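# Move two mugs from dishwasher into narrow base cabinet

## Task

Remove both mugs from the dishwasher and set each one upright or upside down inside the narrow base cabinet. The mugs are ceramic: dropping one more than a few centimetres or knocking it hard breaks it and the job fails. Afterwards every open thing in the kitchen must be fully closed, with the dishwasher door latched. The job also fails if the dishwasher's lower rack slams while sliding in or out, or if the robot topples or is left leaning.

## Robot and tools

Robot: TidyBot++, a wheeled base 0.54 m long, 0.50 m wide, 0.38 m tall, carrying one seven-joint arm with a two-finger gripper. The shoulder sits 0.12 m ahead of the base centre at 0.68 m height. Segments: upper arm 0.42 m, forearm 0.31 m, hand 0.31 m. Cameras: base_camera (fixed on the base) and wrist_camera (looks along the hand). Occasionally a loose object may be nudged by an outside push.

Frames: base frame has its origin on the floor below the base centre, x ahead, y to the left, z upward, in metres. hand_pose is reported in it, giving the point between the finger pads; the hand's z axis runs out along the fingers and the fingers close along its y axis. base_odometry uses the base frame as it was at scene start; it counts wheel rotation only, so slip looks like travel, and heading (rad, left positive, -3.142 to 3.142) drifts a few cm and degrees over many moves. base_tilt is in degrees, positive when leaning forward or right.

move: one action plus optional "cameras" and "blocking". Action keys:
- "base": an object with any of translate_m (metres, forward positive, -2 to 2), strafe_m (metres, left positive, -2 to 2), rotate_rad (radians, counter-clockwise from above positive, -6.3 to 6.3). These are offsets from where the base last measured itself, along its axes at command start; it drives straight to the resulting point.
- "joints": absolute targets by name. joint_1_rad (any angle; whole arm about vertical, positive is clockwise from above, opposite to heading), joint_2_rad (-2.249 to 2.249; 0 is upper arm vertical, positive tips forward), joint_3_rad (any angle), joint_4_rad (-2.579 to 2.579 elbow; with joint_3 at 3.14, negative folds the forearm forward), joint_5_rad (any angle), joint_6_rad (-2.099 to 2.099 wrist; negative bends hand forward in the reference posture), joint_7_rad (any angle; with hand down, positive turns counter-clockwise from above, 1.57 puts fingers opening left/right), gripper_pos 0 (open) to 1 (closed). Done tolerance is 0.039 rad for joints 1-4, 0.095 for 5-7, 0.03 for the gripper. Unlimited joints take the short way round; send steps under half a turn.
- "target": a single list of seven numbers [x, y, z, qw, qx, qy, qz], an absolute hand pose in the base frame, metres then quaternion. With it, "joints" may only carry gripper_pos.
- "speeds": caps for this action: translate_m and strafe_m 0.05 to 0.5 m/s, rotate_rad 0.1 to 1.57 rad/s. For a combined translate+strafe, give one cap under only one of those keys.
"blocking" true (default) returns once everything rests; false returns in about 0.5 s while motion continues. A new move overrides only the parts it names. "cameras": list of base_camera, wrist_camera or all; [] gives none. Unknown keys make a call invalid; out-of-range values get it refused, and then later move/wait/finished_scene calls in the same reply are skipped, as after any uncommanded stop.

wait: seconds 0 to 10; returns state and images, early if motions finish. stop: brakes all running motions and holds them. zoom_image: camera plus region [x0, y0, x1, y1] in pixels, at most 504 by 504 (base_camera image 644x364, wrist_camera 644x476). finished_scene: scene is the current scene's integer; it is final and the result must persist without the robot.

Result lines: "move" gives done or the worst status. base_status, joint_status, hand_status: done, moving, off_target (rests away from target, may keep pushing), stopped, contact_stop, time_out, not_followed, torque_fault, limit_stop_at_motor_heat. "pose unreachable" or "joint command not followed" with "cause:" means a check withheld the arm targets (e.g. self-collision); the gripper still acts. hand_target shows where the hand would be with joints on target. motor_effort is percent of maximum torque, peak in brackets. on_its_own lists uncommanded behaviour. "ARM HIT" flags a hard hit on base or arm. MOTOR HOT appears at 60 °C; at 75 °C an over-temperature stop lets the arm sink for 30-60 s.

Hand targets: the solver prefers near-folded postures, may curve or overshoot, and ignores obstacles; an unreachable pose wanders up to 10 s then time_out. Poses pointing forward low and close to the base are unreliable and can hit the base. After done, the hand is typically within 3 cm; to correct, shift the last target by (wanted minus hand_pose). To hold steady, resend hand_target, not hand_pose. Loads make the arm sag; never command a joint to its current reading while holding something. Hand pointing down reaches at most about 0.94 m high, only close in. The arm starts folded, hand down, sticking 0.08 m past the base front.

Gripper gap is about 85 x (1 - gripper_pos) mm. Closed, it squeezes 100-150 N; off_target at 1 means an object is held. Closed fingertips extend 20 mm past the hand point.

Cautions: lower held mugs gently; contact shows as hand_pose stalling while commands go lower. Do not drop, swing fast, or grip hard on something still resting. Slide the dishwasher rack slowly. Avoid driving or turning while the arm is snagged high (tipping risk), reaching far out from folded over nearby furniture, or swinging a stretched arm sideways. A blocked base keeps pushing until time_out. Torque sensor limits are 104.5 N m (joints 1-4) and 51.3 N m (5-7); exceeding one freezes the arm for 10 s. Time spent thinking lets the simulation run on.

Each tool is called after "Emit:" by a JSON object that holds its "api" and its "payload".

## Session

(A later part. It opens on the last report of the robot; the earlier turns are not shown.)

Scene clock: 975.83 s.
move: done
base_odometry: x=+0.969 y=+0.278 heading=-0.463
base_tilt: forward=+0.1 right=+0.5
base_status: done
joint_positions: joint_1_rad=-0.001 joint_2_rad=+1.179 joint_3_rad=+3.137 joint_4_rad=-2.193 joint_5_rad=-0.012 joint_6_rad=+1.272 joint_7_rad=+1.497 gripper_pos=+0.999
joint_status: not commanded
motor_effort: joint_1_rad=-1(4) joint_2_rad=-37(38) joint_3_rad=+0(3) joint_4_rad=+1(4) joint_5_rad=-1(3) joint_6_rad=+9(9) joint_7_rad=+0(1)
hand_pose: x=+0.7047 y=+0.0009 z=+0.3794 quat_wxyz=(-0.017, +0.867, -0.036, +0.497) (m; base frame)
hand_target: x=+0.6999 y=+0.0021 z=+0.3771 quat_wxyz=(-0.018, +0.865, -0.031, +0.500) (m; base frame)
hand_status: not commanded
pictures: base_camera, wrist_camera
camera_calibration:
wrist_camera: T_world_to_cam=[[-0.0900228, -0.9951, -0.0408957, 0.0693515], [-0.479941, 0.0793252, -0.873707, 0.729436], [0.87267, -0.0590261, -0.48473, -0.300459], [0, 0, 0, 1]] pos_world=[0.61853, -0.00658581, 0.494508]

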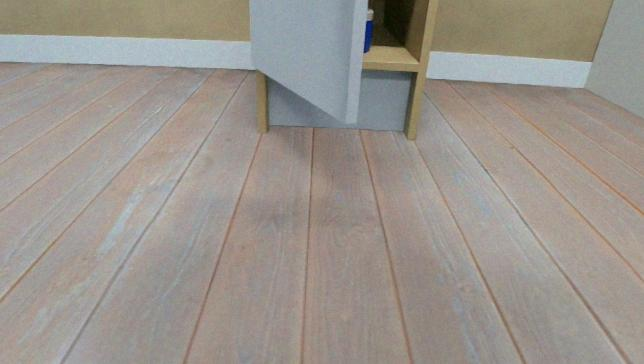

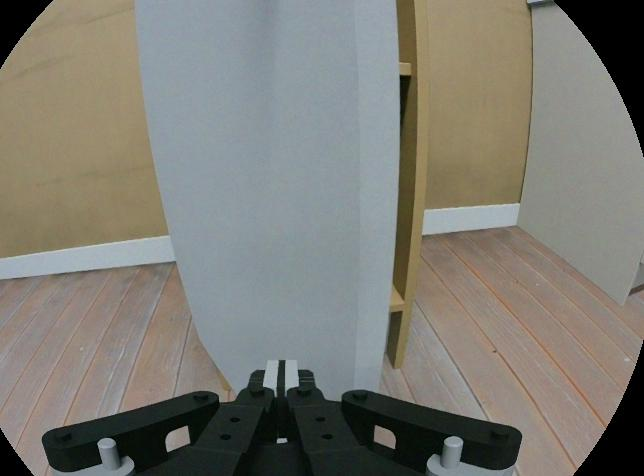

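Emit:
{"api": "move", "payload": {"base": {"translate_m": 0.15, "strafe_m": -0.09}, "speeds": {"translate_m": 0.1}, "cameras": ["all"]}}

Scene clock: 987.77 s.
move: done
base_odometry: x=+1.063 y=+0.130 heading=-0.464
base_tilt: forward=+0.1 right=+0.4
base_status: done
joint_positions: joint_1_rad=-0.001 joint_2_rad=+1.180 joint_3_rad=+3.137 joint_4_rad=-2.195 joint_5_rad=-0.011 joint_6_rad=+1.273 joint_7_rad=+1.497 gripper_pos=+0.999
joint_status: not commanded
motor_effort: joint_1_rad=-1(3) joint_2_rad=-37(40) joint_3_rad=-1(2) joint_4_rad=+1(4) joint_5_rad=+0(3) joint_6_rad=+8(10) joint_7_rad=-1(1)
hand_pose: x=+0.7038 y=+0.0014 z=+0.3788 quat_wxyz=(-0.017, +0.867, -0.036, +0.497) (m; base frame)
hand_target: x=+0.6999 y=+0.0021 z=+0.3771 quat_wxyz=(-0.018, +0.865, -0.031, +0.500) (m; base frame)
hand_status: not commanded
pictures: base_camera, wrist_camera
camera_calibration:
wrist_camera: T_world_to_cam=[[-0.0892197, -0.995159, -0.0412208, 0.0692343], [-0.481497, 0.0793226, -0.872851, 0.729265], [0.871895, -0.0580278, -0.486243, -0.298789], [0, 0, 0, 1]] pos_world=[0.617829, -0.00628619, 0.494109]

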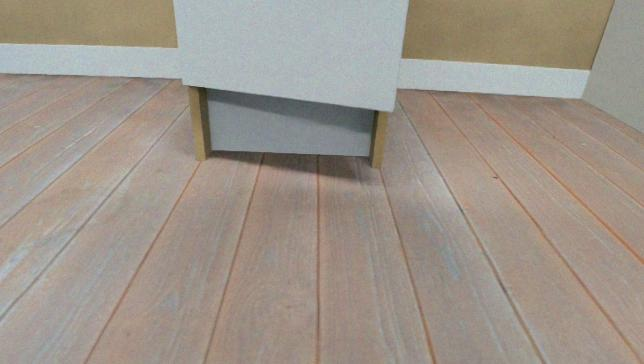

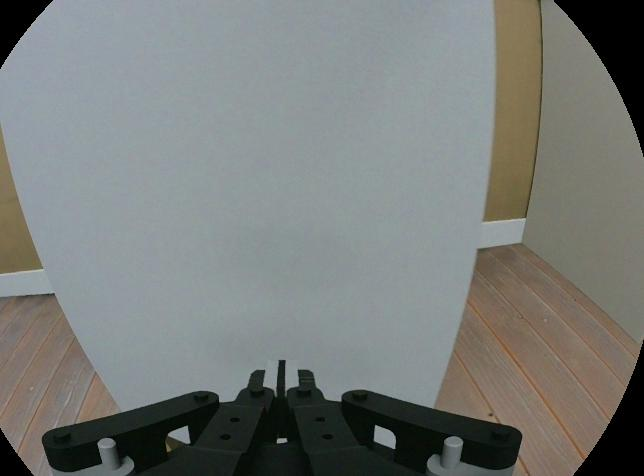

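Emit:
{"api": "move", "payload": {"base": {"translate_m": 0.17, "strafe_m": -0.02}, "speeds": {"translate_m": 0.08}, "cameras": ["all"]}}

Scene clock: 994.67 s.
move: done
base_odometry: x=+1.206 y=+0.036 heading=-0.464
base_tilt: forward=+0.1 right=+0.5
base_status: done
joint_positions: joint_1_rad=-0.001 joint_2_rad=+1.205 joint_3_rad=+3.137 joint_4_rad=-2.251 joint_5_rad=-0.011 joint_6_rad=+1.274 joint_7_rad=+1.497 gripper_pos=+0.999
joint_status: not commanded
motor_effort: joint_1_rad=-1(2) joint_2_rad=-41(43) joint_3_rad=-2(2) joint_4_rad=+8(12) joint_5_rad=+0(1) joint_6_rad=+13(14) joint_7_rad=+0(1)
hand_pose: x=+0.6692 y=+0.0013 z=+0.3544 quat_wxyz=(-0.016, +0.887, -0.036, +0.461) (m; base frame)
hand_target: x=+0.6999 y=+0.0021 z=+0.3771 quat_wxyz=(-0.018, +0.865, -0.031, +0.500) (m; base frame)
hand_status: not commanded
pictures: base_camera, wrist_camera
camera_calibration:
wrist_camera: T_world_to_cam=[[-0.0920314, -0.995189, -0.0336149, 0.0642281], [-0.551106, 0.0790227, -0.830685, 0.723016], [0.829344, -0.0579237, -0.555727, -0.227387], [0, 0, 0, 1]] pos_world=[0.592952, -0.00638663, 0.476392]

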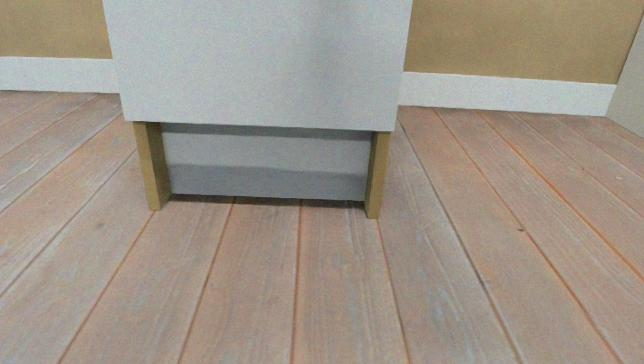

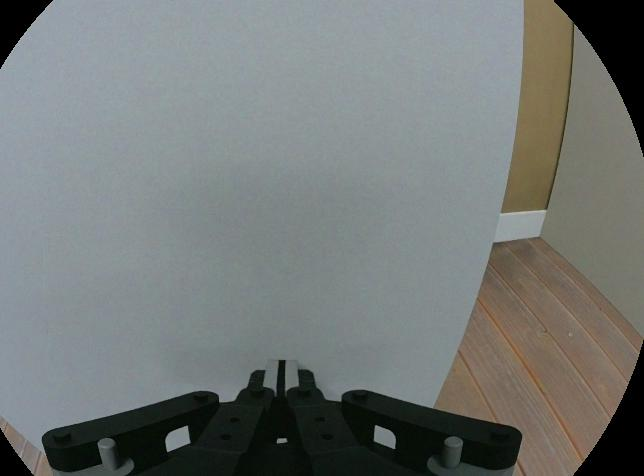

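Emit:
{"api": "move", "payload": {"base": {"translate_m": -0.42}, "speeds": {"translate_m": 0.3}, "cameras": ["all"]}}

Emit:
{"api": "move", "payload": {"joints": {"joint_1_rad": 0, "joint_2_rad": -0.334, "joint_3_rad": 3.14, "joint_4_rad": -2.1, "joint_5_rad": 0, "joint_6_rad": -0.3, "joint_7_rad": 1.5}, "base": {"rotate_rad": 1.594}, "cameras": ["all"]}}

Scene clock: 1004.27 s.
move: done
base_odometry: x=+0.830 y=+0.224 heading=-0.464
base_tilt: forward=+0.1 right=+0.5
base_status: done
joint_positions: joint_1_rad=-0.001 joint_2_rad=+1.188 joint_3_rad=+3.137 joint_4_rad=-2.209 joint_5_rad=-0.011 joint_6_rad=+1.286 joint_7_rad=+1.497 gripper_pos=+0.999
joint_status: not commanded
motor_effort: joint_1_rad=+0(4) joint_2_rad=-37(40) joint_3_rad=-1(2) joint_4_rad=+1(7) joint_5_rad=-1(1) joint_6_rad=+8(12) joint_7_rad=+0(1)
hand_pose: x=+0.6967 y=+0.0013 z=+0.3746 quat_wxyz=(-0.017, +0.870, -0.036, +0.492) (m; base frame)
hand_target: x=+0.6999 y=+0.0021 z=+0.3771 quat_wxyz=(-0.018, +0.865, -0.031, +0.500) (m; base frame)
hand_status: not commanded
pictures: base_camera, wrist_camera
camera_calibration:
wrist_camera: T_world_to_cam=[[-0.0895206, -0.995175, -0.0401625, 0.0682318], [-0.490101, 0.0791196, -0.868068, 0.726377], [0.867057, -0.0580263, -0.494819, -0.288117], [0, 0, 0, 1]] pos_world=[0.611919, -0.00628646, 0.490719]

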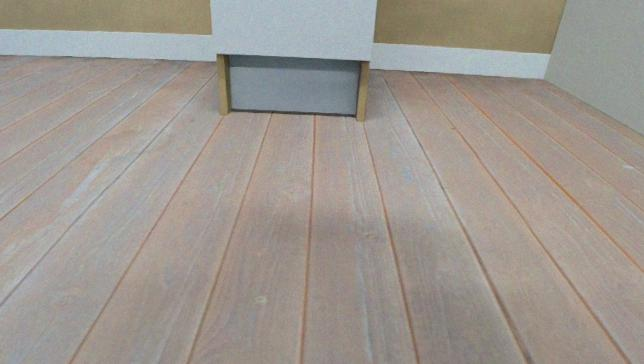

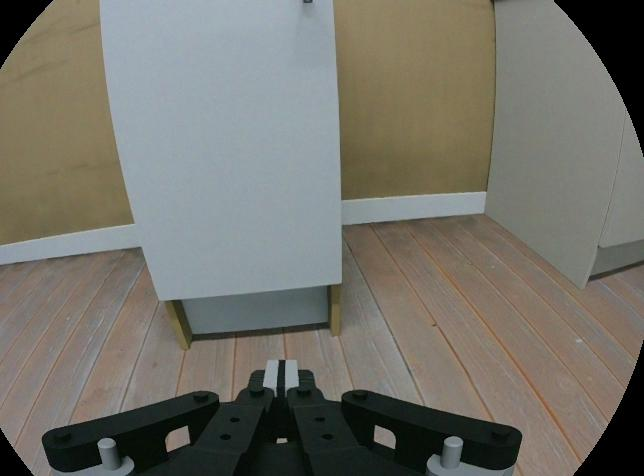

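Scene clock: 1007.37 s.
move: done
base_odometry: x=+0.830 y=+0.224 heading=+1.129
base_tilt: forward=+0.1 right=+0.5
base_status: done
joint_positions: joint_1_rad=-0.013 joint_2_rad=-0.330 joint_3_rad=+3.131 joint_4_rad=-2.130 joint_5_rad=-0.011 joint_6_rad=-0.246 joint_7_rad=+1.497 gripper_pos=+0.999
joint_status: all done
motor_effort: joint_1_rad=-1(6) joint_2_rad=-9(39) joint_3_rad=+0(5) joint_4_rad=+22(23) joint_5_rad=-1(2) joint_6_rad=+9(10) joint_7_rad=+0(1)
hand_pose: x=+0.5652 y=+0.0128 z=+0.8660 quat_wxyz=(-0.028, +0.853, -0.025, +0.520) (m; base frame)
hand_target: x=+0.5633 y=+0.0021 z=+0.8704 quat_wxyz=(-0.018, +0.858, -0.030, +0.512) (m; base frame)
hand_status: not commanded
pictures: base_camera, wrist_camera
camera_calibration:
wrist_camera: T_world_to_cam=[[-0.0594882, -0.996913, -0.0512467, 0.0802785], [-0.434525, 0.0720794, -0.897771, 1.08205], [0.898693, -0.0311388, -0.437472, 0.00184243], [0, 0, 0, 1]] pos_world=[0.473299, 0.00209432, 0.976355]

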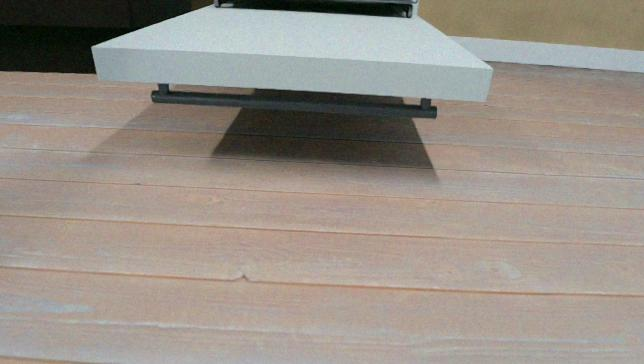

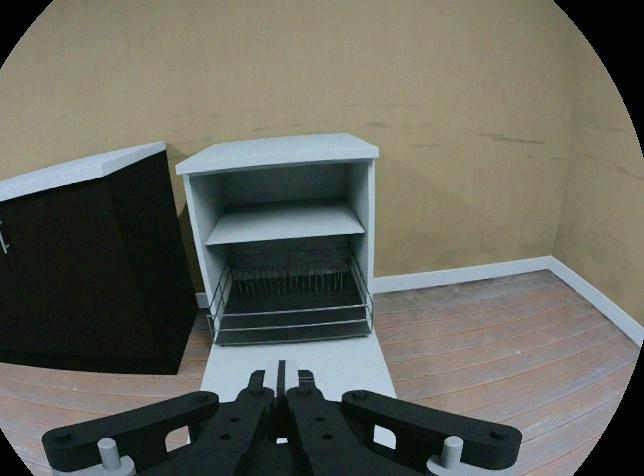

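Emit:
{"api": "move", "payload": {"joints": {"joint_1_rad": 0, "joint_2_rad": 1.155, "joint_3_rad": 3.14, "joint_4_rad": -1.47, "joint_5_rad": 0, "joint_6_rad": 0.34, "joint_7_rad": 1.5}, "cameras": []}}

Emit:
{"api": "move", "payload": {"base": {"translate_m": 0.38, "strafe_m": 0.027}, "speeds": {"translate_m": 0.25}, "cameras": ["all"]}}

Scene clock: 1025.93 s.
move: done
base_odometry: x=+0.830 y=+0.224 heading=+1.129
base_tilt: forward=+0.1 right=+0.5
base_status: not commanded
joint_positions: joint_1_rad=-0.013 joint_2_rad=+1.139 joint_3_rad=+3.131 joint_4_rad=-1.497 joint_5_rad=-0.011 joint_6_rad=+0.301 joint_7_rad=+1.497 gripper_pos=+0.999
joint_status: all done
motor_effort: joint_1_rad=-1(2) joint_2_rad=-48(51) joint_3_rad=-2(2) joint_4_rad=+13(23) joint_5_rad=+0(2) joint_6_rad=+7(10) joint_7_rad=+0(1)
hand_pose: x=+0.8779 y=+0.0162 z=+0.3674 quat_wxyz=(-0.023, +0.919, -0.033, +0.392) (m; base frame)
hand_target: x=+0.8944 y=+0.0023 z=+0.3746 quat_wxyz=(-0.015, +0.909, -0.032, +0.415) (m; base frame)
hand_status: not commanded
pictures: none
No camera images: "cameras" was empty.

Scene clock: 1028.30 s.
move: done
base_odometry: x=+0.968 y=+0.579 heading=+1.130
base_tilt: forward=+0.1 right=+0.5
base_status: done
joint_positions: joint_1_rad=-0.012 joint_2_rad=+1.140 joint_3_rad=+3.131 joint_4_rad=-1.488 joint_5_rad=-0.011 joint_6_rad=+0.306 joint_7_rad=+1.497 gripper_pos=+0.999
joint_status: not commanded
motor_effort: joint_1_rad=+0(4) joint_2_rad=-48(50) joint_3_rad=-1(2) joint_4_rad=+13(14) joint_5_rad=+0(1) joint_6_rad=+8(8) joint_7_rad=+0(1)
hand_pose: x=+0.8829 y=+0.0161 z=+0.3714 quat_wxyz=(-0.023, +0.917, -0.033, +0.398) (m; base frame)
hand_target: x=+0.8944 y=+0.0023 z=+0.3746 quat_wxyz=(-0.015, +0.909, -0.032, +0.415) (m; base frame)
hand_status: not commanded
pictures: base_camera, wrist_camera
camera_calibration:
wrist_camera: T_world_to_cam=[[-0.0812821, -0.996068, -0.035243, 0.0903091], [-0.662113, 0.0803929, -0.745079, 0.919855], [0.744983, -0.0372268, -0.666044, -0.279274], [0, 0, 0, 1]] pos_world=[0.824443, 0.00560764, 0.502539]

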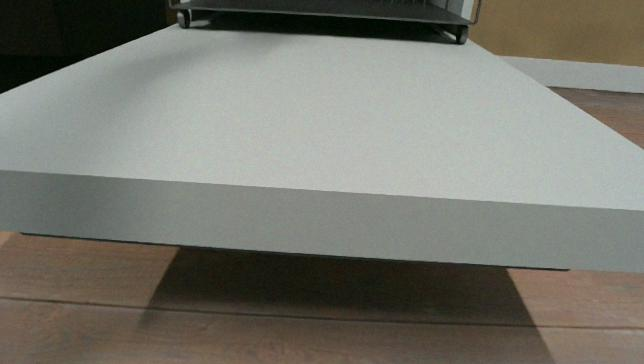

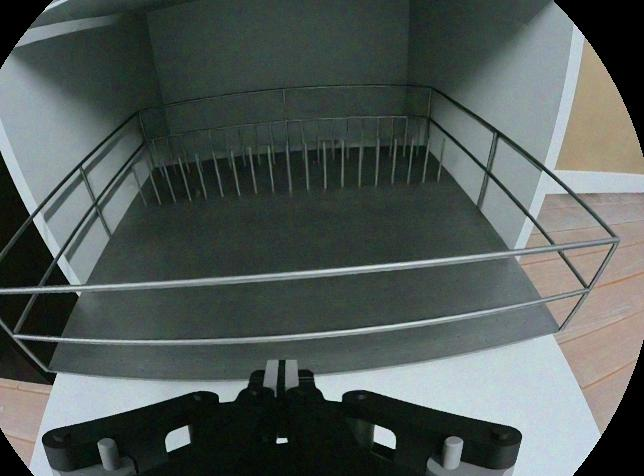

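Emit:
{"api": "move", "payload": {"base": {"translate_m": 0.12}, "speeds": {"translate_m": 0.05}, "cameras": ["all"]}}

Scene clock: 1046.53 s.
move: done
base_odometry: x=+1.019 y=+0.688 heading=+1.131
base_tilt: forward=+0.0 right=+0.5
base_status: done
joint_positions: joint_1_rad=-0.012 joint_2_rad=+1.145 joint_3_rad=+3.131 joint_4_rad=-1.487 joint_5_rad=-0.011 joint_6_rad=+0.309 joint_7_rad=+1.497 gripper_pos=+0.999
joint_status: not commanded
motor_effort: joint_1_rad=-1(4) joint_2_rad=-50(51) joint_3_rad=-1(3) joint_4_rad=+14(17) joint_5_rad=-1(1) joint_6_rad=+8(10) joint_7_rad=+0(1)
hand_pose: x=+0.8824 y=+0.0158 z=+0.3684 quat_wxyz=(-0.023, +0.917, -0.034, +0.397) (m; base frame)
hand_target: x=+0.8944 y=+0.0023 z=+0.3746 quat_wxyz=(-0.015, +0.909, -0.032, +0.415) (m; base frame)
hand_status: not commanded
pictures: base_camera, wrist_camera
camera_calibration:
wrist_camera: T_world_to_cam=[[-0.0816242, -0.996048, -0.0350153, 0.090155], [-0.663089, 0.0805006, -0.744199, 0.917951], [0.744077, -0.0375264, -0.667039, -0.279675], [0, 0, 0, 1]] pos_world=[0.824142, 0.00540789, 0.499741]

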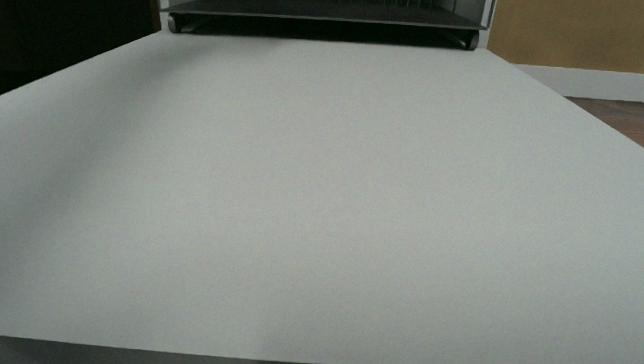

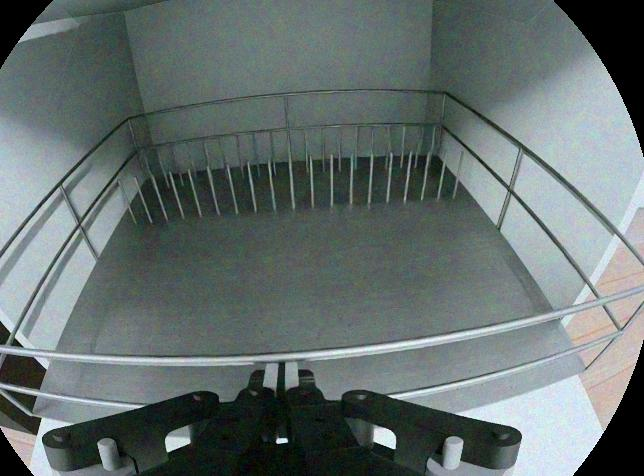

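Emit:
{"api": "move", "payload": {"joints": {"joint_2_rad": 1.173, "joint_4_rad": -1.408, "joint_6_rad": 0.295}, "cameras": []}}

Emit:
{"api": "move", "payload": {"joints": {"joint_2_rad": 1.191, "joint_4_rad": -1.345, "joint_6_rad": 0.25}, "cameras": []}}

Emit:
{"api": "move", "payload": {"joints": {"joint_2_rad": 1.213, "joint_4_rad": -1.276, "joint_6_rad": 0.204}, "cameras": ["wrist_camera"]}}

Scene clock: 1064.40 s.
move: done
base_odometry: x=+1.019 y=+0.688 heading=+1.131
base_tilt: forward=+0.0 right=+0.5
base_status: not commanded
joint_positions: joint_1_rad=-0.012 joint_2_rad=+1.167 joint_3_rad=+3.131 joint_4_rad=-1.440 joint_5_rad=-0.011 joint_6_rad=+0.304 joint_7_rad=+1.497 gripper_pos=+0.999
joint_status: all done
motor_effort: joint_1_rad=-1(2) joint_2_rad=-51(53) joint_3_rad=-2(2) joint_4_rad=+14(16) joint_5_rad=-1(1) joint_6_rad=+8(11) joint_7_rad=+0(1)
hand_pose: x=+0.8973 y=+0.0159 z=+0.3687 quat_wxyz=(-0.023, +0.913, -0.034, +0.406) (m; base frame)
hand_target: x=+0.9091 y=+0.0023 z=+0.3744 quat_wxyz=(-0.015, +0.909, -0.032, +0.415) (m; base frame)
hand_status: not commanded
pictures: none
No camera images: "cameras" was empty.

Scene clock: 1065.27 s.
move: done
base_odometry: x=+1.019 y=+0.688 heading=+1.131
base_tilt: forward=+0.2 right=+0.5
base_status: not commanded
joint_positions: joint_1_rad=-0.012 joint_2_rad=+1.188 joint_3_rad=+3.131 joint_4_rad=-1.380 joint_5_rad=-0.011 joint_6_rad=+0.278 joint_7_rad=+1.497 gripper_pos=+0.999
joint_status: all done
motor_effort: joint_1_rad=-1(2) joint_2_rad=-53(54) joint_3_rad=-1(3) joint_4_rad=+16(18) joint_5_rad=-1(1) joint_6_rad=+9(11) joint_7_rad=+0(1)
hand_pose: x=+0.9136 y=+0.0162 z=+0.3698 quat_wxyz=(-0.024, +0.910, -0.034, +0.412) (m; base frame)
hand_target: x=+0.9237 y=+0.0023 z=+0.3752 quat_wxyz=(-0.015, +0.909, -0.032, +0.415) (m; base frame)
hand_status: not commanded
pictures: none
No camera images: "cameras" was empty.

Scene clock: 1066.17 s.
move: done
base_odometry: x=+1.019 y=+0.688 heading=+1.131
base_tilt: forward=+0.1 right=+0.5
base_status: not commanded
joint_positions: joint_1_rad=-0.012 joint_2_rad=+1.209 joint_3_rad=+3.131 joint_4_rad=-1.312 joint_5_rad=-0.011 joint_6_rad=+0.239 joint_7_rad=+1.497 gripper_pos=+0.999
joint_status: all done
motor_effort: joint_1_rad=-1(2) joint_2_rad=-53(56) joint_3_rad=-1(2) joint_4_rad=+16(18) joint_5_rad=-1(1) joint_6_rad=+10(11) joint_7_rad=+0(1)
hand_pose: x=+0.9310 y=+0.0164 z=+0.3718 quat_wxyz=(-0.024, +0.908, -0.034, +0.416) (m; base frame)
hand_target: x=+0.9392 y=+0.0023 z=+0.3755 quat_wxyz=(-0.015, +0.909, -0.032, +0.415) (m; base frame)
hand_status: not commanded
pictures: wrist_camera
camera_calibration:
wrist_camera: T_world_to_cam=[[-0.0806569, -0.99594, -0.0399649, 0.095744], [-0.631706, 0.0820916, -0.770849, 0.933266], [0.771001, -0.0369283, -0.635762, -0.350196], [0, 0, 0, 1]] pos_world=[0.867274, 0.00580981, 0.500593]

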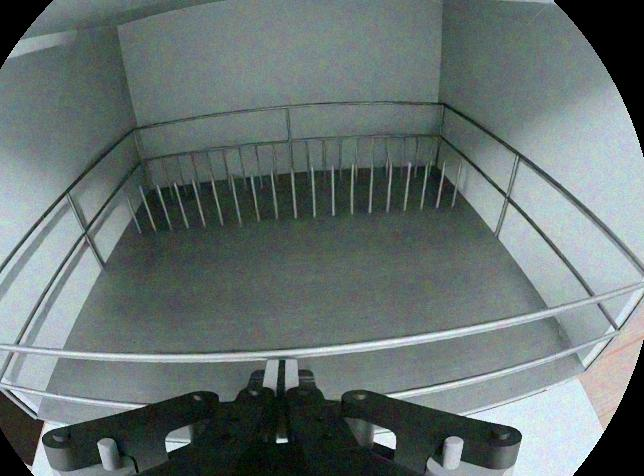

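Emit:
{"api": "move", "payload": {"joints": {"joint_2_rad": 1.234, "joint_4_rad": -1.206, "joint_6_rad": 0.157}, "cameras": []}}

Emit:
{"api": "move", "payload": {"joints": {"joint_2_rad": 1.256, "joint_4_rad": -1.143, "joint_6_rad": 0.115}, "cameras": ["wrist_camera"]}}

Emit:
{"api": "move", "payload": {"joints": {"joint_2_rad": 1.278, "joint_4_rad": -1.079, "joint_6_rad": 0.073}, "cameras": ["wrist_camera"]}}

Scene clock: 1073.07 s.
move: done
base_odometry: x=+1.019 y=+0.688 heading=+1.131
base_tilt: forward=+0.1 right=+0.5
base_status: not commanded
joint_positions: joint_1_rad=-0.012 joint_2_rad=+1.221 joint_3_rad=+3.131 joint_4_rad=-1.231 joint_5_rad=-0.011 joint_6_rad=+0.196 joint_7_rad=+1.497 gripper_pos=+0.999
joint_status: all done
motor_effort: joint_1_rad=-2(3) joint_2_rad=-53(56) joint_3_rad=-1(2) joint_4_rad=+15(19) joint_5_rad=-1(1) joint_6_rad=+8(11) joint_7_rad=+0(1)
hand_pose: x=+0.9552 y=+0.0167 z=+0.3866 quat_wxyz=(-0.025, +0.903, -0.034, +0.428) (m; base frame)
hand_target: x=+0.9546 y=+0.0023 z=+0.3773 quat_wxyz=(-0.016, +0.909, -0.032, +0.416) (m; base frame)
hand_status: not commanded
pictures: none
No camera images: "cameras" was empty.

Scene clock: 1073.87 s.
move: done
base_odometry: x=+1.019 y=+0.688 heading=+1.131
base_tilt: forward=+0.0 right=+0.5
base_status: not commanded
joint_positions: joint_1_rad=-0.012 joint_2_rad=+1.233 joint_3_rad=+3.131 joint_4_rad=-1.167 joint_5_rad=-0.011 joint_6_rad=+0.162 joint_7_rad=+1.497 gripper_pos=+0.999
joint_status: all done
motor_effort: joint_1_rad=-1(2) joint_2_rad=-54(54) joint_3_rad=-1(2) joint_4_rad=+17(18) joint_5_rad=-1(1) joint_6_rad=+8(10) joint_7_rad=+1(1)
hand_pose: x=+0.9729 y=+0.0169 z=+0.3972 quat_wxyz=(-0.025, +0.899, -0.033, +0.436) (m; base frame)
hand_target: x=+0.9671 y=+0.0022 z=+0.3768 quat_wxyz=(-0.015, +0.909, -0.032, +0.415) (m; base frame)
hand_status: not commanded
pictures: wrist_camera
camera_calibration:
wrist_camera: T_world_to_cam=[[-0.0788714, -0.99587, -0.0449601, 0.100863], [-0.59667, 0.0832892, -0.798153, 0.956057], [0.798601, -0.0361251, -0.600775, -0.407093], [0, 0, 0, 1]] pos_world=[0.903511, 0.00611113, 0.523042]

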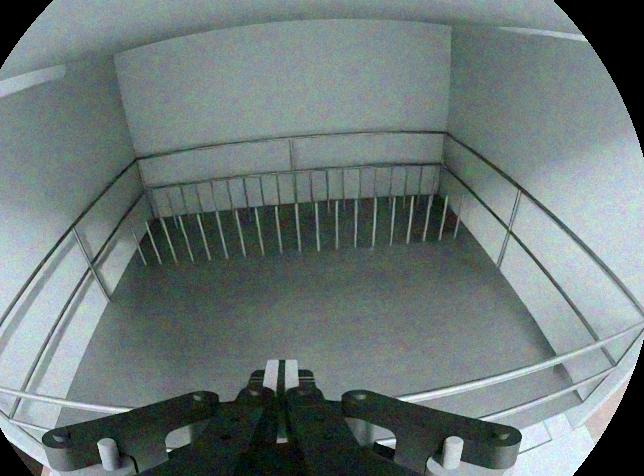

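Scene clock: 1074.67 s.
move: done
base_odometry: x=+1.019 y=+0.688 heading=+1.131
base_tilt: forward=+0.1 right=+0.5
base_status: not commanded
joint_positions: joint_1_rad=-0.012 joint_2_rad=+1.253 joint_3_rad=+3.131 joint_4_rad=-1.103 joint_5_rad=-0.011 joint_6_rad=+0.123 joint_7_rad=+1.497 gripper_pos=+0.999
joint_status: all done
motor_effort: joint_1_rad=-1(2) joint_2_rad=-54(55) joint_3_rad=-1(2) joint_4_rad=+17(18) joint_5_rad=+0(1) joint_6_rad=+7(9) joint_7_rad=+0(1)
hand_pose: x=+0.9867 y=+0.0171 z=+0.4004 quat_wxyz=(-0.026, +0.898, -0.033, +0.439) (m; base frame)
hand_target: x=+0.9794 y=+0.0022 z=+0.3772 quat_wxyz=(-0.015, +0.909, -0.032, +0.416) (m; base frame)
hand_status: not commanded
pictures: wrist_camera
camera_calibration:
wrist_camera: T_world_to_cam=[[-0.0785659, -0.995855, -0.0458202, 0.10229], [-0.592266, 0.0835984, -0.801394, 0.963683], [0.801903, -0.0358245, -0.596379, -0.421276], [0, 0, 0, 1]] pos_world=[0.916616, 0.00621144, 0.525736]

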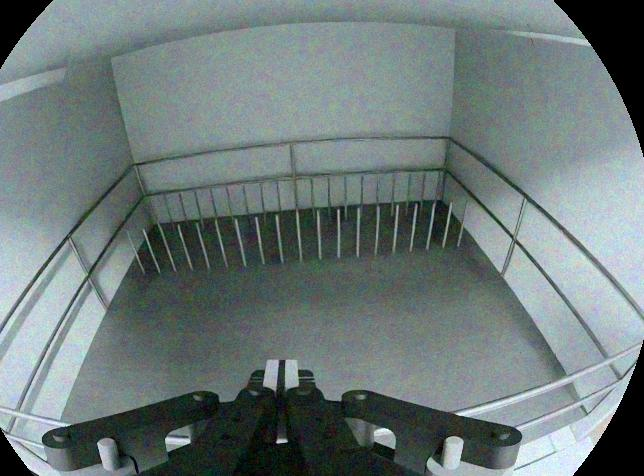

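Emit:
{"api": "move", "payload": {"joints": {"joint_1_rad": 0, "joint_2_rad": 1.12, "joint_3_rad": 3.14, "joint_4_rad": -1.25, "joint_5_rad": 0, "joint_6_rad": 0.12, "joint_7_rad": 1.5}, "cameras": ["wrist_camera"]}}

Emit:
{"api": "move", "payload": {"joints": {"joint_1_rad": 0, "joint_2_rad": 0.24, "joint_3_rad": 3.14, "joint_4_rad": -1.766, "joint_5_rad": 0, "joint_6_rad": -0.4, "joint_7_rad": 1.5}, "cameras": ["all"]}}

Scene clock: 1094.27 s.
move: done
base_odometry: x=+1.019 y=+0.688 heading=+1.131
base_tilt: forward=+0.1 right=+0.5
base_status: not commanded
joint_positions: joint_1_rad=-0.012 joint_2_rad=+1.106 joint_3_rad=+3.131 joint_4_rad=-1.238 joint_5_rad=-0.011 joint_6_rad=+0.123 joint_7_rad=+1.497 gripper_pos=+0.999
joint_status: all done
motor_effort: joint_1_rad=-1(2) joint_2_rad=-52(57) joint_3_rad=-1(3) joint_4_rad=+17(18) joint_5_rad=-1(1) joint_6_rad=+8(9) joint_7_rad=-1(1)
hand_pose: x=+0.9676 y=+0.0172 z=+0.4626 quat_wxyz=(-0.026, +0.895, -0.033, +0.443) (m; base frame)
hand_target: x=+0.9591 y=+0.0023 z=+0.4443 quat_wxyz=(-0.016, +0.902, -0.032, +0.431) (m; base frame)
hand_status: not commanded
pictures: wrist_camera
camera_calibration:
wrist_camera: T_world_to_cam=[[-0.076825, -0.995968, -0.0463284, 0.102337], [-0.583587, 0.082593, -0.807839, 0.996807], [0.808408, -0.0350256, -0.587579, -0.379313], [0, 0, 0, 1]] pos_world=[0.896226, 0.0063098, 0.587125]

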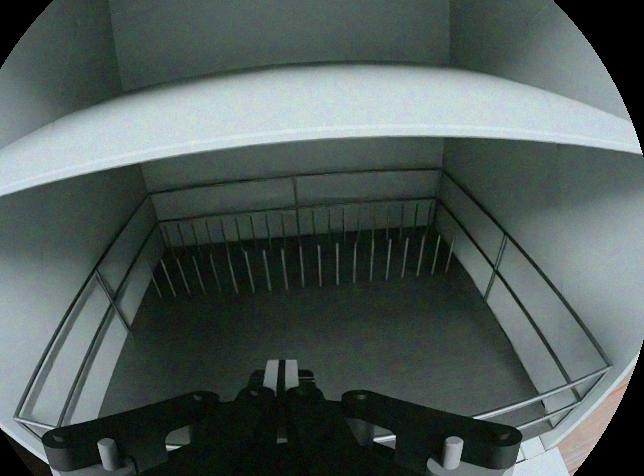

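Scene clock: 1096.43 s.
move: done
base_odometry: x=+1.019 y=+0.688 heading=+1.131
base_tilt: forward=+0.1 right=+0.5
base_status: not commanded
joint_positions: joint_1_rad=-0.012 joint_2_rad=+0.241 joint_3_rad=+3.131 joint_4_rad=-1.754 joint_5_rad=-0.011 joint_6_rad=-0.347 joint_7_rad=+1.497 gripper_pos=+0.999
joint_status: all done
motor_effort: joint_1_rad=-1(2) joint_2_rad=-29(55) joint_3_rad=+0(3) joint_4_rad=+20(20) joint_5_rad=+0(1) joint_6_rad=+7(9) joint_7_rad=+0(1)
hand_pose: x=+0.7290 y=+0.0159 z=+0.7443 quat_wxyz=(-0.024, +0.921, -0.028, +0.389) (m; base frame)
hand_target: x=+0.7129 y=+0.0023 z=+0.7272 quat_wxyz=(-0.013, +0.933, -0.032, +0.359) (m; base frame)
hand_status: not commanded
pictures: base_camera, wrist_camera
camera_calibration:
wrist_camera: T_world_to_cam=[[-0.0712079, -0.996969, -0.0313296, 0.0805794], [-0.677105, 0.0713778, -0.732417, 1.09749], [0.732433, -0.0309404, -0.680136, 0.103243], [0, 0, 0, 1]] pos_world=[0.673234, 0.00519331, 0.876562]

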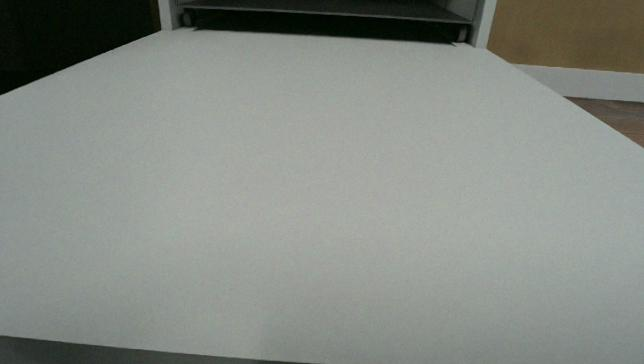

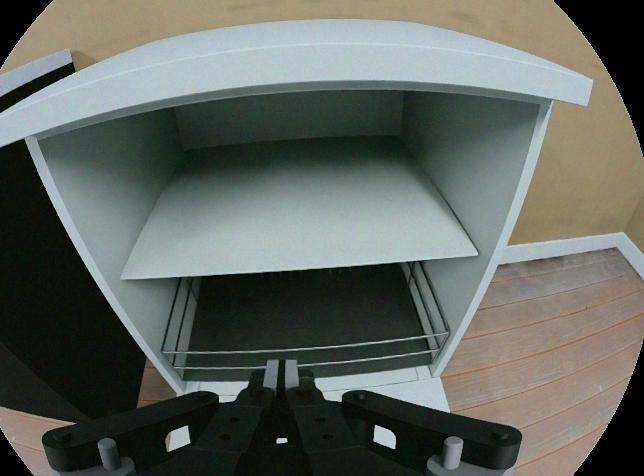

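Emit:
{"api": "zoom_image", "payload": {"camera": "base_camera", "region": [140, 0, 520, 70]}}

Scaled by 1.326.

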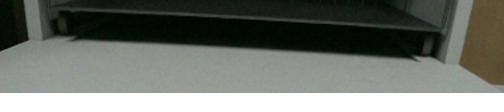

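Emit:
{"api": "move", "payload": {"base": {"translate_m": -0.62}, "speeds": {"translate_m": 0.35}, "cameras": ["base_camera"]}}

Emit:
{"api": "move", "payload": {"joints": {"joint_1_rad": 0, "joint_2_rad": 1.218, "joint_3_rad": 3.14, "joint_4_rad": -2.232, "joint_5_rad": 0, "joint_6_rad": 1.618, "joint_7_rad": 1.5}, "cameras": ["all"]}}

Scene clock: 1118.13 s.
move: done
base_odometry: x=+0.755 y=+0.127 heading=+1.132
base_tilt: forward=+0.1 right=+0.5
base_status: done
joint_positions: joint_1_rad=-0.012 joint_2_rad=+0.234 joint_3_rad=+3.133 joint_4_rad=-1.760 joint_5_rad=-0.011 joint_6_rad=-0.355 joint_7_rad=+1.497 gripper_pos=+0.999
joint_status: not commanded
motor_effort: joint_1_rad=-1(5) joint_2_rad=-29(32) joint_3_rad=-1(3) joint_4_rad=+20(21) joint_5_rad=-1(1) joint_6_rad=+7(9) joint_7_rad=+0(1)
hand_pose: x=+0.7247 y=+0.0149 z=+0.7438 quat_wxyz=(-0.023, +0.922, -0.029, +0.386) (m; base frame)
hand_target: x=+0.7129 y=+0.0023 z=+0.7272 quat_wxyz=(-0.013, +0.933, -0.032, +0.359) (m; base frame)
hand_status: not commanded
pictures: base_camera

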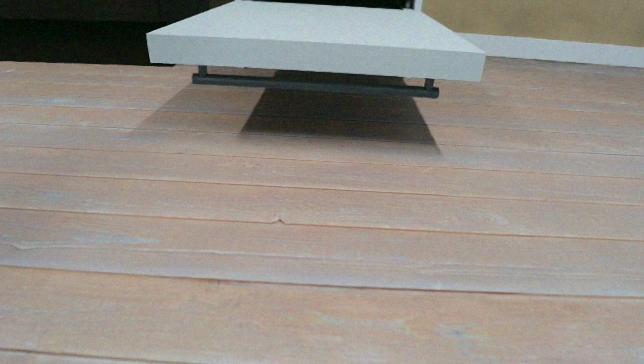

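Scene clock: 1121.07 s.
move: done
base_odometry: x=+0.755 y=+0.127 heading=+1.132
base_tilt: forward=+0.0 right=+0.5
base_status: not commanded
joint_positions: joint_1_rad=-0.012 joint_2_rad=+1.201 joint_3_rad=+3.133 joint_4_rad=-2.212 joint_5_rad=-0.011 joint_6_rad=+1.580 joint_7_rad=+1.497 gripper_pos=+0.999
joint_status: all done
motor_effort: joint_1_rad=-1(2) joint_2_rad=-38(40) joint_3_rad=-1(3) joint_4_rad=+1(20) joint_5_rad=+0(2) joint_6_rad=+9(10) joint_7_rad=+0(1)
hand_pose: x=+0.7276 y=+0.0089 z=+0.4505 quat_wxyz=(-0.026, +0.793, -0.029, +0.608) (m; base frame)
hand_target: x=+0.7192 y=+0.0020 z=+0.4473 quat_wxyz=(-0.022, +0.793, -0.028, +0.609) (m; base frame)
hand_status: not commanded
pictures: base_camera, wrist_camera
camera_calibration:
wrist_camera: T_world_to_cam=[[-0.0641473, -0.995828, -0.0649038, 0.0742858], [-0.233365, 0.0782033, -0.969239, 0.665657], [0.970271, -0.0470279, -0.237408, -0.46804], [0, 0, 0, 1]] pos_world=[0.614232, -0.0000917478, 0.538886]

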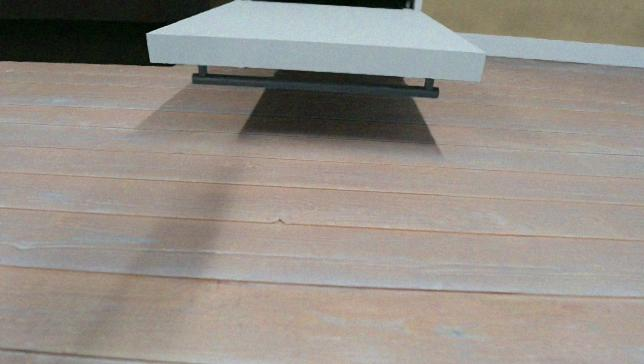

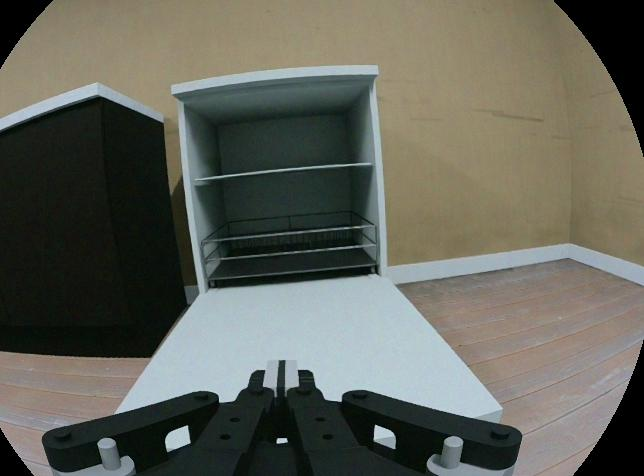

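Emit:
{"api": "zoom_image", "payload": {"camera": "base_camera", "region": [130, 10, 330, 110]}}

Emit:
{"api": "zoom_image", "payload": {"camera": "base_camera", "region": [330, 10, 530, 110]}}

Scaled by 2.520.

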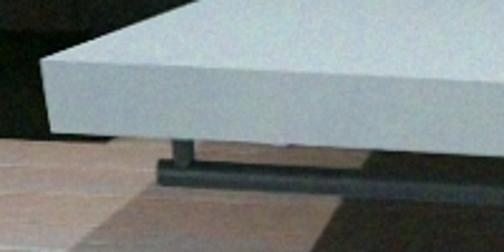

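Scaled by 2.520.

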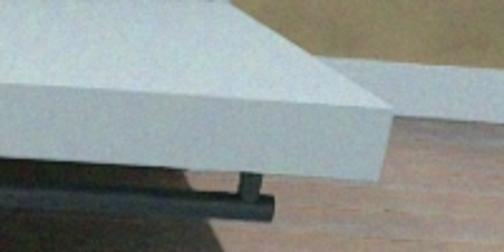

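Emit:
{"api": "move", "payload": {"joints": {"joint_2_rad": 1.684, "joint_4_rad": -1.881, "joint_6_rad": 1.733}, "cameras": []}}

Emit:
{"api": "move", "payload": {"joints": {"joint_2_rad": 2.05, "joint_4_rad": -1.40, "joint_6_rad": 1.62}, "cameras": ["all"]}}

Scene clock: 1141.57 s.
move: done
base_odometry: x=+0.755 y=+0.127 heading=+1.132
base_tilt: forward=+0.2 right=+0.5
base_status: not commanded
joint_positions: joint_1_rad=-0.012 joint_2_rad=+1.670 joint_3_rad=+3.133 joint_4_rad=-1.902 joint_5_rad=-0.011 joint_6_rad=+1.697 joint_7_rad=+1.497 gripper_pos=+0.999
joint_status: all done
motor_effort: joint_1_rad=-1(2) joint_2_rad=-37(41) joint_3_rad=-1(2) joint_4_rad=-2(2) joint_5_rad=+0(1) joint_6_rad=+9(11) joint_7_rad=+0(1)
hand_pose: x=+0.7035 y=+0.0080 z=+0.2614 quat_wxyz=(-0.024, +0.805, -0.031, +0.591) (m; base frame)
hand_target: x=+0.7087 y=+0.0019 z=+0.2673 quat_wxyz=(-0.022, +0.793, -0.029, +0.609) (m; base frame)
hand_status: not commanded
pictures: none
No camera images: "cameras" was empty.

Scene clock: 1143.27 s.
move: done
base_odometry: x=+0.755 y=+0.127 heading=+1.132
base_tilt: forward=+0.1 right=+0.5
base_status: not commanded
joint_positions: joint_1_rad=-0.012 joint_2_rad=+2.035 joint_3_rad=+3.133 joint_4_rad=-1.423 joint_5_rad=-0.011 joint_6_rad=+1.669 joint_7_rad=+1.497 gripper_pos=+0.999
joint_status: all done
motor_effort: joint_1_rad=-1(2) joint_2_rad=-35(39) joint_3_rad=+0(2) joint_4_rad=+0(2) joint_5_rad=-1(1) joint_6_rad=+9(11) joint_7_rad=+0(1)
hand_pose: x=+0.7015 y=+0.0068 z=+0.1274 quat_wxyz=(-0.024, +0.779, -0.031, +0.626) (m; base frame)
hand_target: x=+0.6979 y=+0.0017 z=+0.1085 quat_wxyz=(-0.022, +0.792, -0.029, +0.609) (m; base frame)
hand_status: not commanded
pictures: base_camera, wrist_camera
camera_calibration:
wrist_camera: T_world_to_cam=[[-0.0686194, -0.995387, -0.0670604, 0.052938], [-0.189787, 0.0790156, -0.978641, 0.31715], [0.979425, -0.0544265, -0.194333, -0.531393], [0, 0, 0, 1]] pos_world=[0.584283, -0.00128794, 0.210658]

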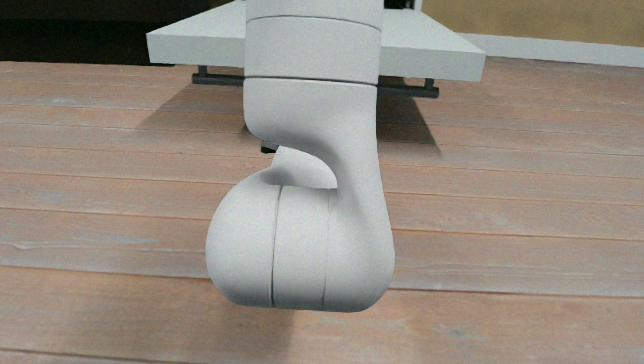

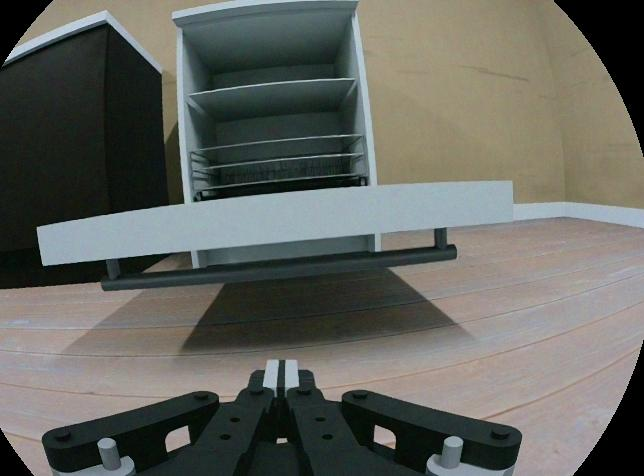

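Emit:
{"api": "move", "payload": {"joints": {"joint_2_rad": 2.205, "joint_4_rad": -1.15, "joint_6_rad": 1.53}, "cameras": ["all"]}}

Scene clock: 1150.27 s.
move: done
base_odometry: x=+0.755 y=+0.127 heading=+1.132
base_tilt: forward=+0.1 right=+0.5
base_status: not commanded
joint_positions: joint_1_rad=-0.012 joint_2_rad=+2.193 joint_3_rad=+3.133 joint_4_rad=-1.172 joint_5_rad=-0.011 joint_6_rad=+1.582 joint_7_rad=+1.497 gripper_pos=+0.999
joint_status: all done
motor_effort: joint_1_rad=-1(2) joint_2_rad=-34(37) joint_3_rad=-1(2) joint_4_rad=+2(2) joint_5_rad=-1(1) joint_6_rad=+10(11) joint_7_rad=+0(1)
hand_pose: x=+0.6952 y=+0.0061 z=+0.0642 quat_wxyz=(-0.024, +0.778, -0.032, +0.627) (m; base frame)
hand_target: x=+0.6927 y=+0.0016 z=+0.0470 quat_wxyz=(-0.022, +0.791, -0.029, +0.611) (m; base frame)
hand_status: not commanded
pictures: base_camera, wrist_camera
camera_calibration:
wrist_camera: T_world_to_cam=[[-0.069765, -0.995269, -0.0676248, 0.0483487], [-0.184972, 0.0795207, -0.979521, 0.250835], [0.980264, -0.0558277, -0.189644, -0.538444], [0, 0, 0, 1]] pos_world=[0.577588, -0.00188674, 0.146855]

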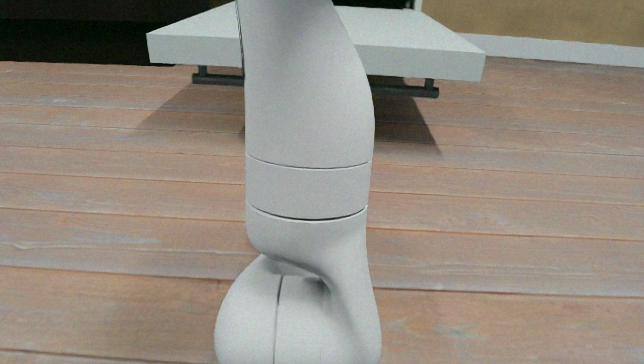

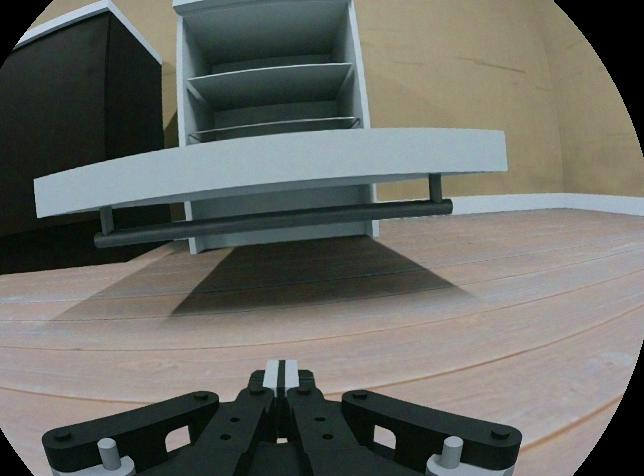

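Emit:
{"api": "move", "payload": {"base": {"translate_m": 0.33}, "speeds": {"translate_m": 0.15}, "cameras": ["all"]}}

Scene clock: 1160.10 s.
move: done
base_odometry: x=+0.895 y=+0.426 heading=+1.132
base_tilt: forward=+0.1 right=+0.5
base_status: done
joint_positions: joint_1_rad=-0.012 joint_2_rad=+2.195 joint_3_rad=+3.133 joint_4_rad=-1.165 joint_5_rad=-0.011 joint_6_rad=+1.580 joint_7_rad=+1.497 gripper_pos=+0.999
joint_status: not commanded
motor_effort: joint_1_rad=-1(2) joint_2_rad=-34(37) joint_3_rad=-1(2) joint_4_rad=+2(3) joint_5_rad=+0(1) joint_6_rad=+9(10) joint_7_rad=+0(1)
hand_pose: x=+0.6968 y=+0.0061 z=+0.0645 quat_wxyz=(-0.024, +0.776, -0.032, +0.629) (m; base frame)
hand_target: x=+0.6927 y=+0.0016 z=+0.0470 quat_wxyz=(-0.022, +0.791, -0.029, +0.611) (m; base frame)
hand_status: not commanded
pictures: base_camera, wrist_camera
camera_calibration:
wrist_camera: T_world_to_cam=[[-0.0695724, -0.995263, -0.0679042, 0.0483555], [-0.180768, 0.07952, -0.980306, 0.24856], [0.981062, -0.0559272, -0.185445, -0.54084], [0, 0, 0, 1]] pos_world=[0.578893, -0.0018867, 0.146653]

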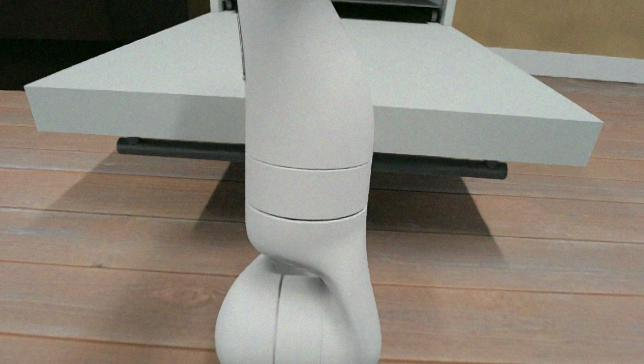

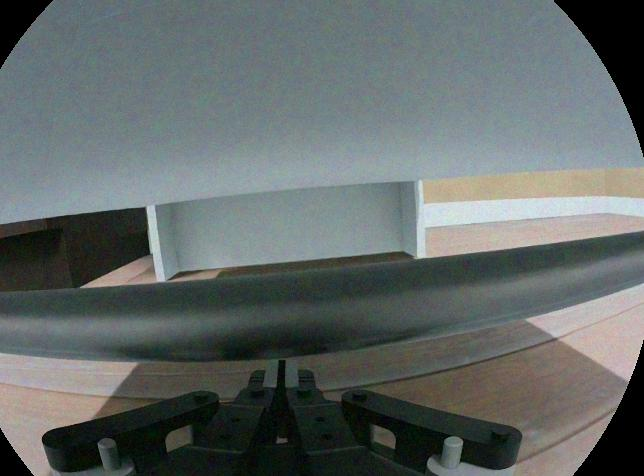

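Emit:
{"api": "move", "payload": {"joints": {"joint_2_rad": 2.12, "joint_4_rad": -1.25, "joint_6_rad": 1.66}, "cameras": []}}

Emit:
{"api": "move", "payload": {"joints": {"joint_2_rad": 2.05, "joint_4_rad": -1.23, "joint_6_rad": 1.69}, "cameras": ["wrist_camera"]}}

Scene clock: 1185.43 s.
move: done
base_odometry: x=+0.895 y=+0.426 heading=+1.132
base_tilt: forward=+0.1 right=+0.6
base_status: not commanded
joint_positions: joint_1_rad=-0.012 joint_2_rad=+2.149 joint_3_rad=+3.133 joint_4_rad=-1.242 joint_5_rad=-0.011 joint_6_rad=+1.606 joint_7_rad=+1.497 gripper_pos=+0.999
joint_status: all done
motor_effort: joint_1_rad=-1(2) joint_2_rad=-40(41) joint_3_rad=-2(2) joint_4_rad=+3(4) joint_5_rad=+0(1) joint_6_rad=+14(16) joint_7_rad=+0(1)
hand_pose: x=+0.6978 y=+0.0063 z=+0.0811 quat_wxyz=(-0.024, +0.778, -0.032, +0.627) (m; base frame)
hand_target: x=+0.7150 y=+0.0016 z=+0.1128 quat_wxyz=(-0.023, +0.754, -0.027, +0.656) (m; base frame)
hand_status: not commanded
pictures: none
No camera images: "cameras" was empty.

Scene clock: 1186.23 s.
move: off_target
base_odometry: x=+0.895 y=+0.425 heading=+1.132
base_tilt: forward=+0.1 right=+0.5
base_status: not commanded
joint_positions: joint_1_rad=-0.012 joint_2_rad=+2.143 joint_3_rad=+3.133 joint_4_rad=-1.251 joint_5_rad=-0.011 joint_6_rad=+1.606 joint_7_rad=+1.497 gripper_pos=+0.999
joint_status: joint_2_rad off_target (ended at +2.143, target +2.050); the others done
motor_effort: joint_1_rad=-2(3) joint_2_rad=-52(52) joint_3_rad=-2(3) joint_4_rad=+9(9) joint_5_rad=+0(1) joint_6_rad=+19(20) joint_7_rad=+0(1)
hand_pose: x=+0.6982 y=+0.0064 z=+0.0827 quat_wxyz=(-0.024, +0.779, -0.032, +0.626) (m; base frame)
hand_target: x=+0.7603 y=+0.0016 z=+0.1705 quat_wxyz=(-0.025, +0.713, -0.026, +0.700) (m; base frame)
hand_status: not commanded
pictures: wrist_camera
camera_calibration:
wrist_camera: T_world_to_cam=[[-0.0694805, -0.995313, -0.0672648, 0.0498304], [-0.188601, 0.0793177, -0.978845, 0.271941], [0.979593, -0.0553244, -0.193229, -0.537094], [0, 0, 0, 1]] pos_world=[0.580884, -0.0016872, 0.165758]

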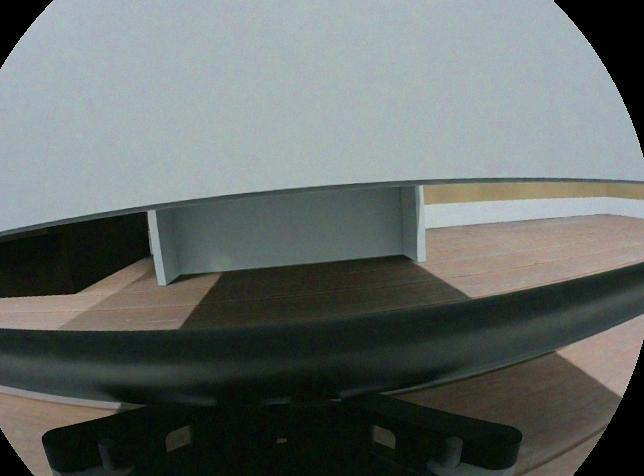

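Emit:
{"api": "move", "payload": {"joints": {"joint_2_rad": 2.0, "joint_4_rad": -1.20, "joint_6_rad": 1.70}, "cameras": []}}

Emit:
{"api": "move", "payload": {"joints": {"joint_2_rad": 1.965, "joint_4_rad": -1.185, "joint_6_rad": 1.71}, "cameras": ["wrist_camera"]}}

Scene clock: 1189.77 s.
move: off_target
base_odometry: x=+0.895 y=+0.425 heading=+1.132
base_tilt: forward=+0.1 right=+0.5
base_status: not commanded
joint_positions: joint_1_rad=-0.012 joint_2_rad=+2.133 joint_3_rad=+3.133 joint_4_rad=-1.253 joint_5_rad=-0.011 joint_6_rad=+1.620 joint_7_rad=+1.497 gripper_pos=+0.999
joint_status: joint_2_rad off_target (ended at +2.133, target +2.000); joint_4_rad off_target (ended at -1.253, target -1.200); the others done
motor_effort: joint_1_rad=-1(3) joint_2_rad=-61(63) joint_3_rad=-2(3) joint_4_rad=+14(17) joint_5_rad=+0(1) joint_6_rad=+18(21) joint_7_rad=-1(1)
hand_pose: x=+0.7045 y=+0.0064 z=+0.0925 quat_wxyz=(-0.024, +0.772, -0.031, +0.635) (m; base frame)
hand_target: x=+0.7938 y=+0.0016 z=+0.2149 quat_wxyz=(-0.026, +0.681, -0.025, +0.731) (m; base frame)
hand_status: not commanded
pictures: none
No camera images: "cameras" was empty.

Scene clock: 1190.43 s.
move: off_target
base_odometry: x=+0.895 y=+0.425 heading=+1.132
base_tilt: forward=+0.1 right=+0.5
base_status: not commanded
joint_positions: joint_1_rad=-0.012 joint_2_rad=+2.131 joint_3_rad=+3.133 joint_4_rad=-1.254 joint_5_rad=-0.011 joint_6_rad=+1.624 joint_7_rad=+1.497 gripper_pos=+0.999
joint_status: joint_2_rad off_target (ended at +2.131, target +1.965); joint_4_rad off_target (ended at -1.254, target -1.185); the others done
motor_effort: joint_1_rad=+0(1) joint_2_rad=-67(67) joint_3_rad=-2(2) joint_4_rad=+17(18) joint_5_rad=-1(1) joint_6_rad=+19(20) joint_7_rad=-1(1)
hand_pose: x=+0.7052 y=+0.0064 z=+0.0941 quat_wxyz=(-0.024, +0.771, -0.031, +0.636) (m; base frame)
hand_target: x=+0.8135 y=+0.0016 z=+0.2465 quat_wxyz=(-0.027, +0.659, -0.024, +0.751) (m; base frame)
hand_status: not commanded
pictures: wrist_camera
camera_calibration:
wrist_camera: T_world_to_cam=[[-0.0678239, -0.995299, -0.0691389, 0.050186], [-0.163032, 0.0794233, -0.983419, 0.266871], [0.984287, -0.0554275, -0.167652, -0.547405], [0, 0, 0, 1]] pos_world=[0.585716, -0.00158702, 0.174142]

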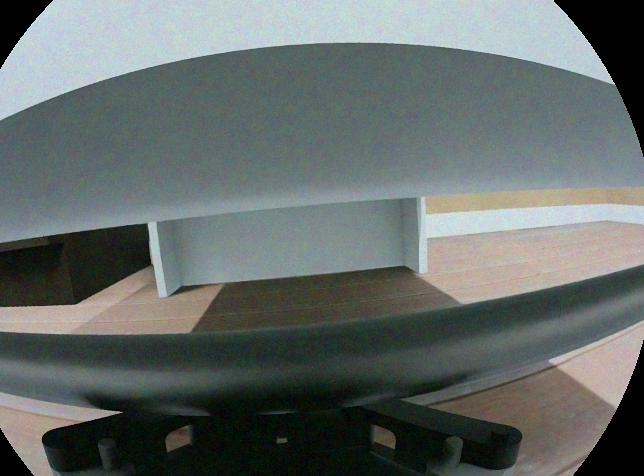

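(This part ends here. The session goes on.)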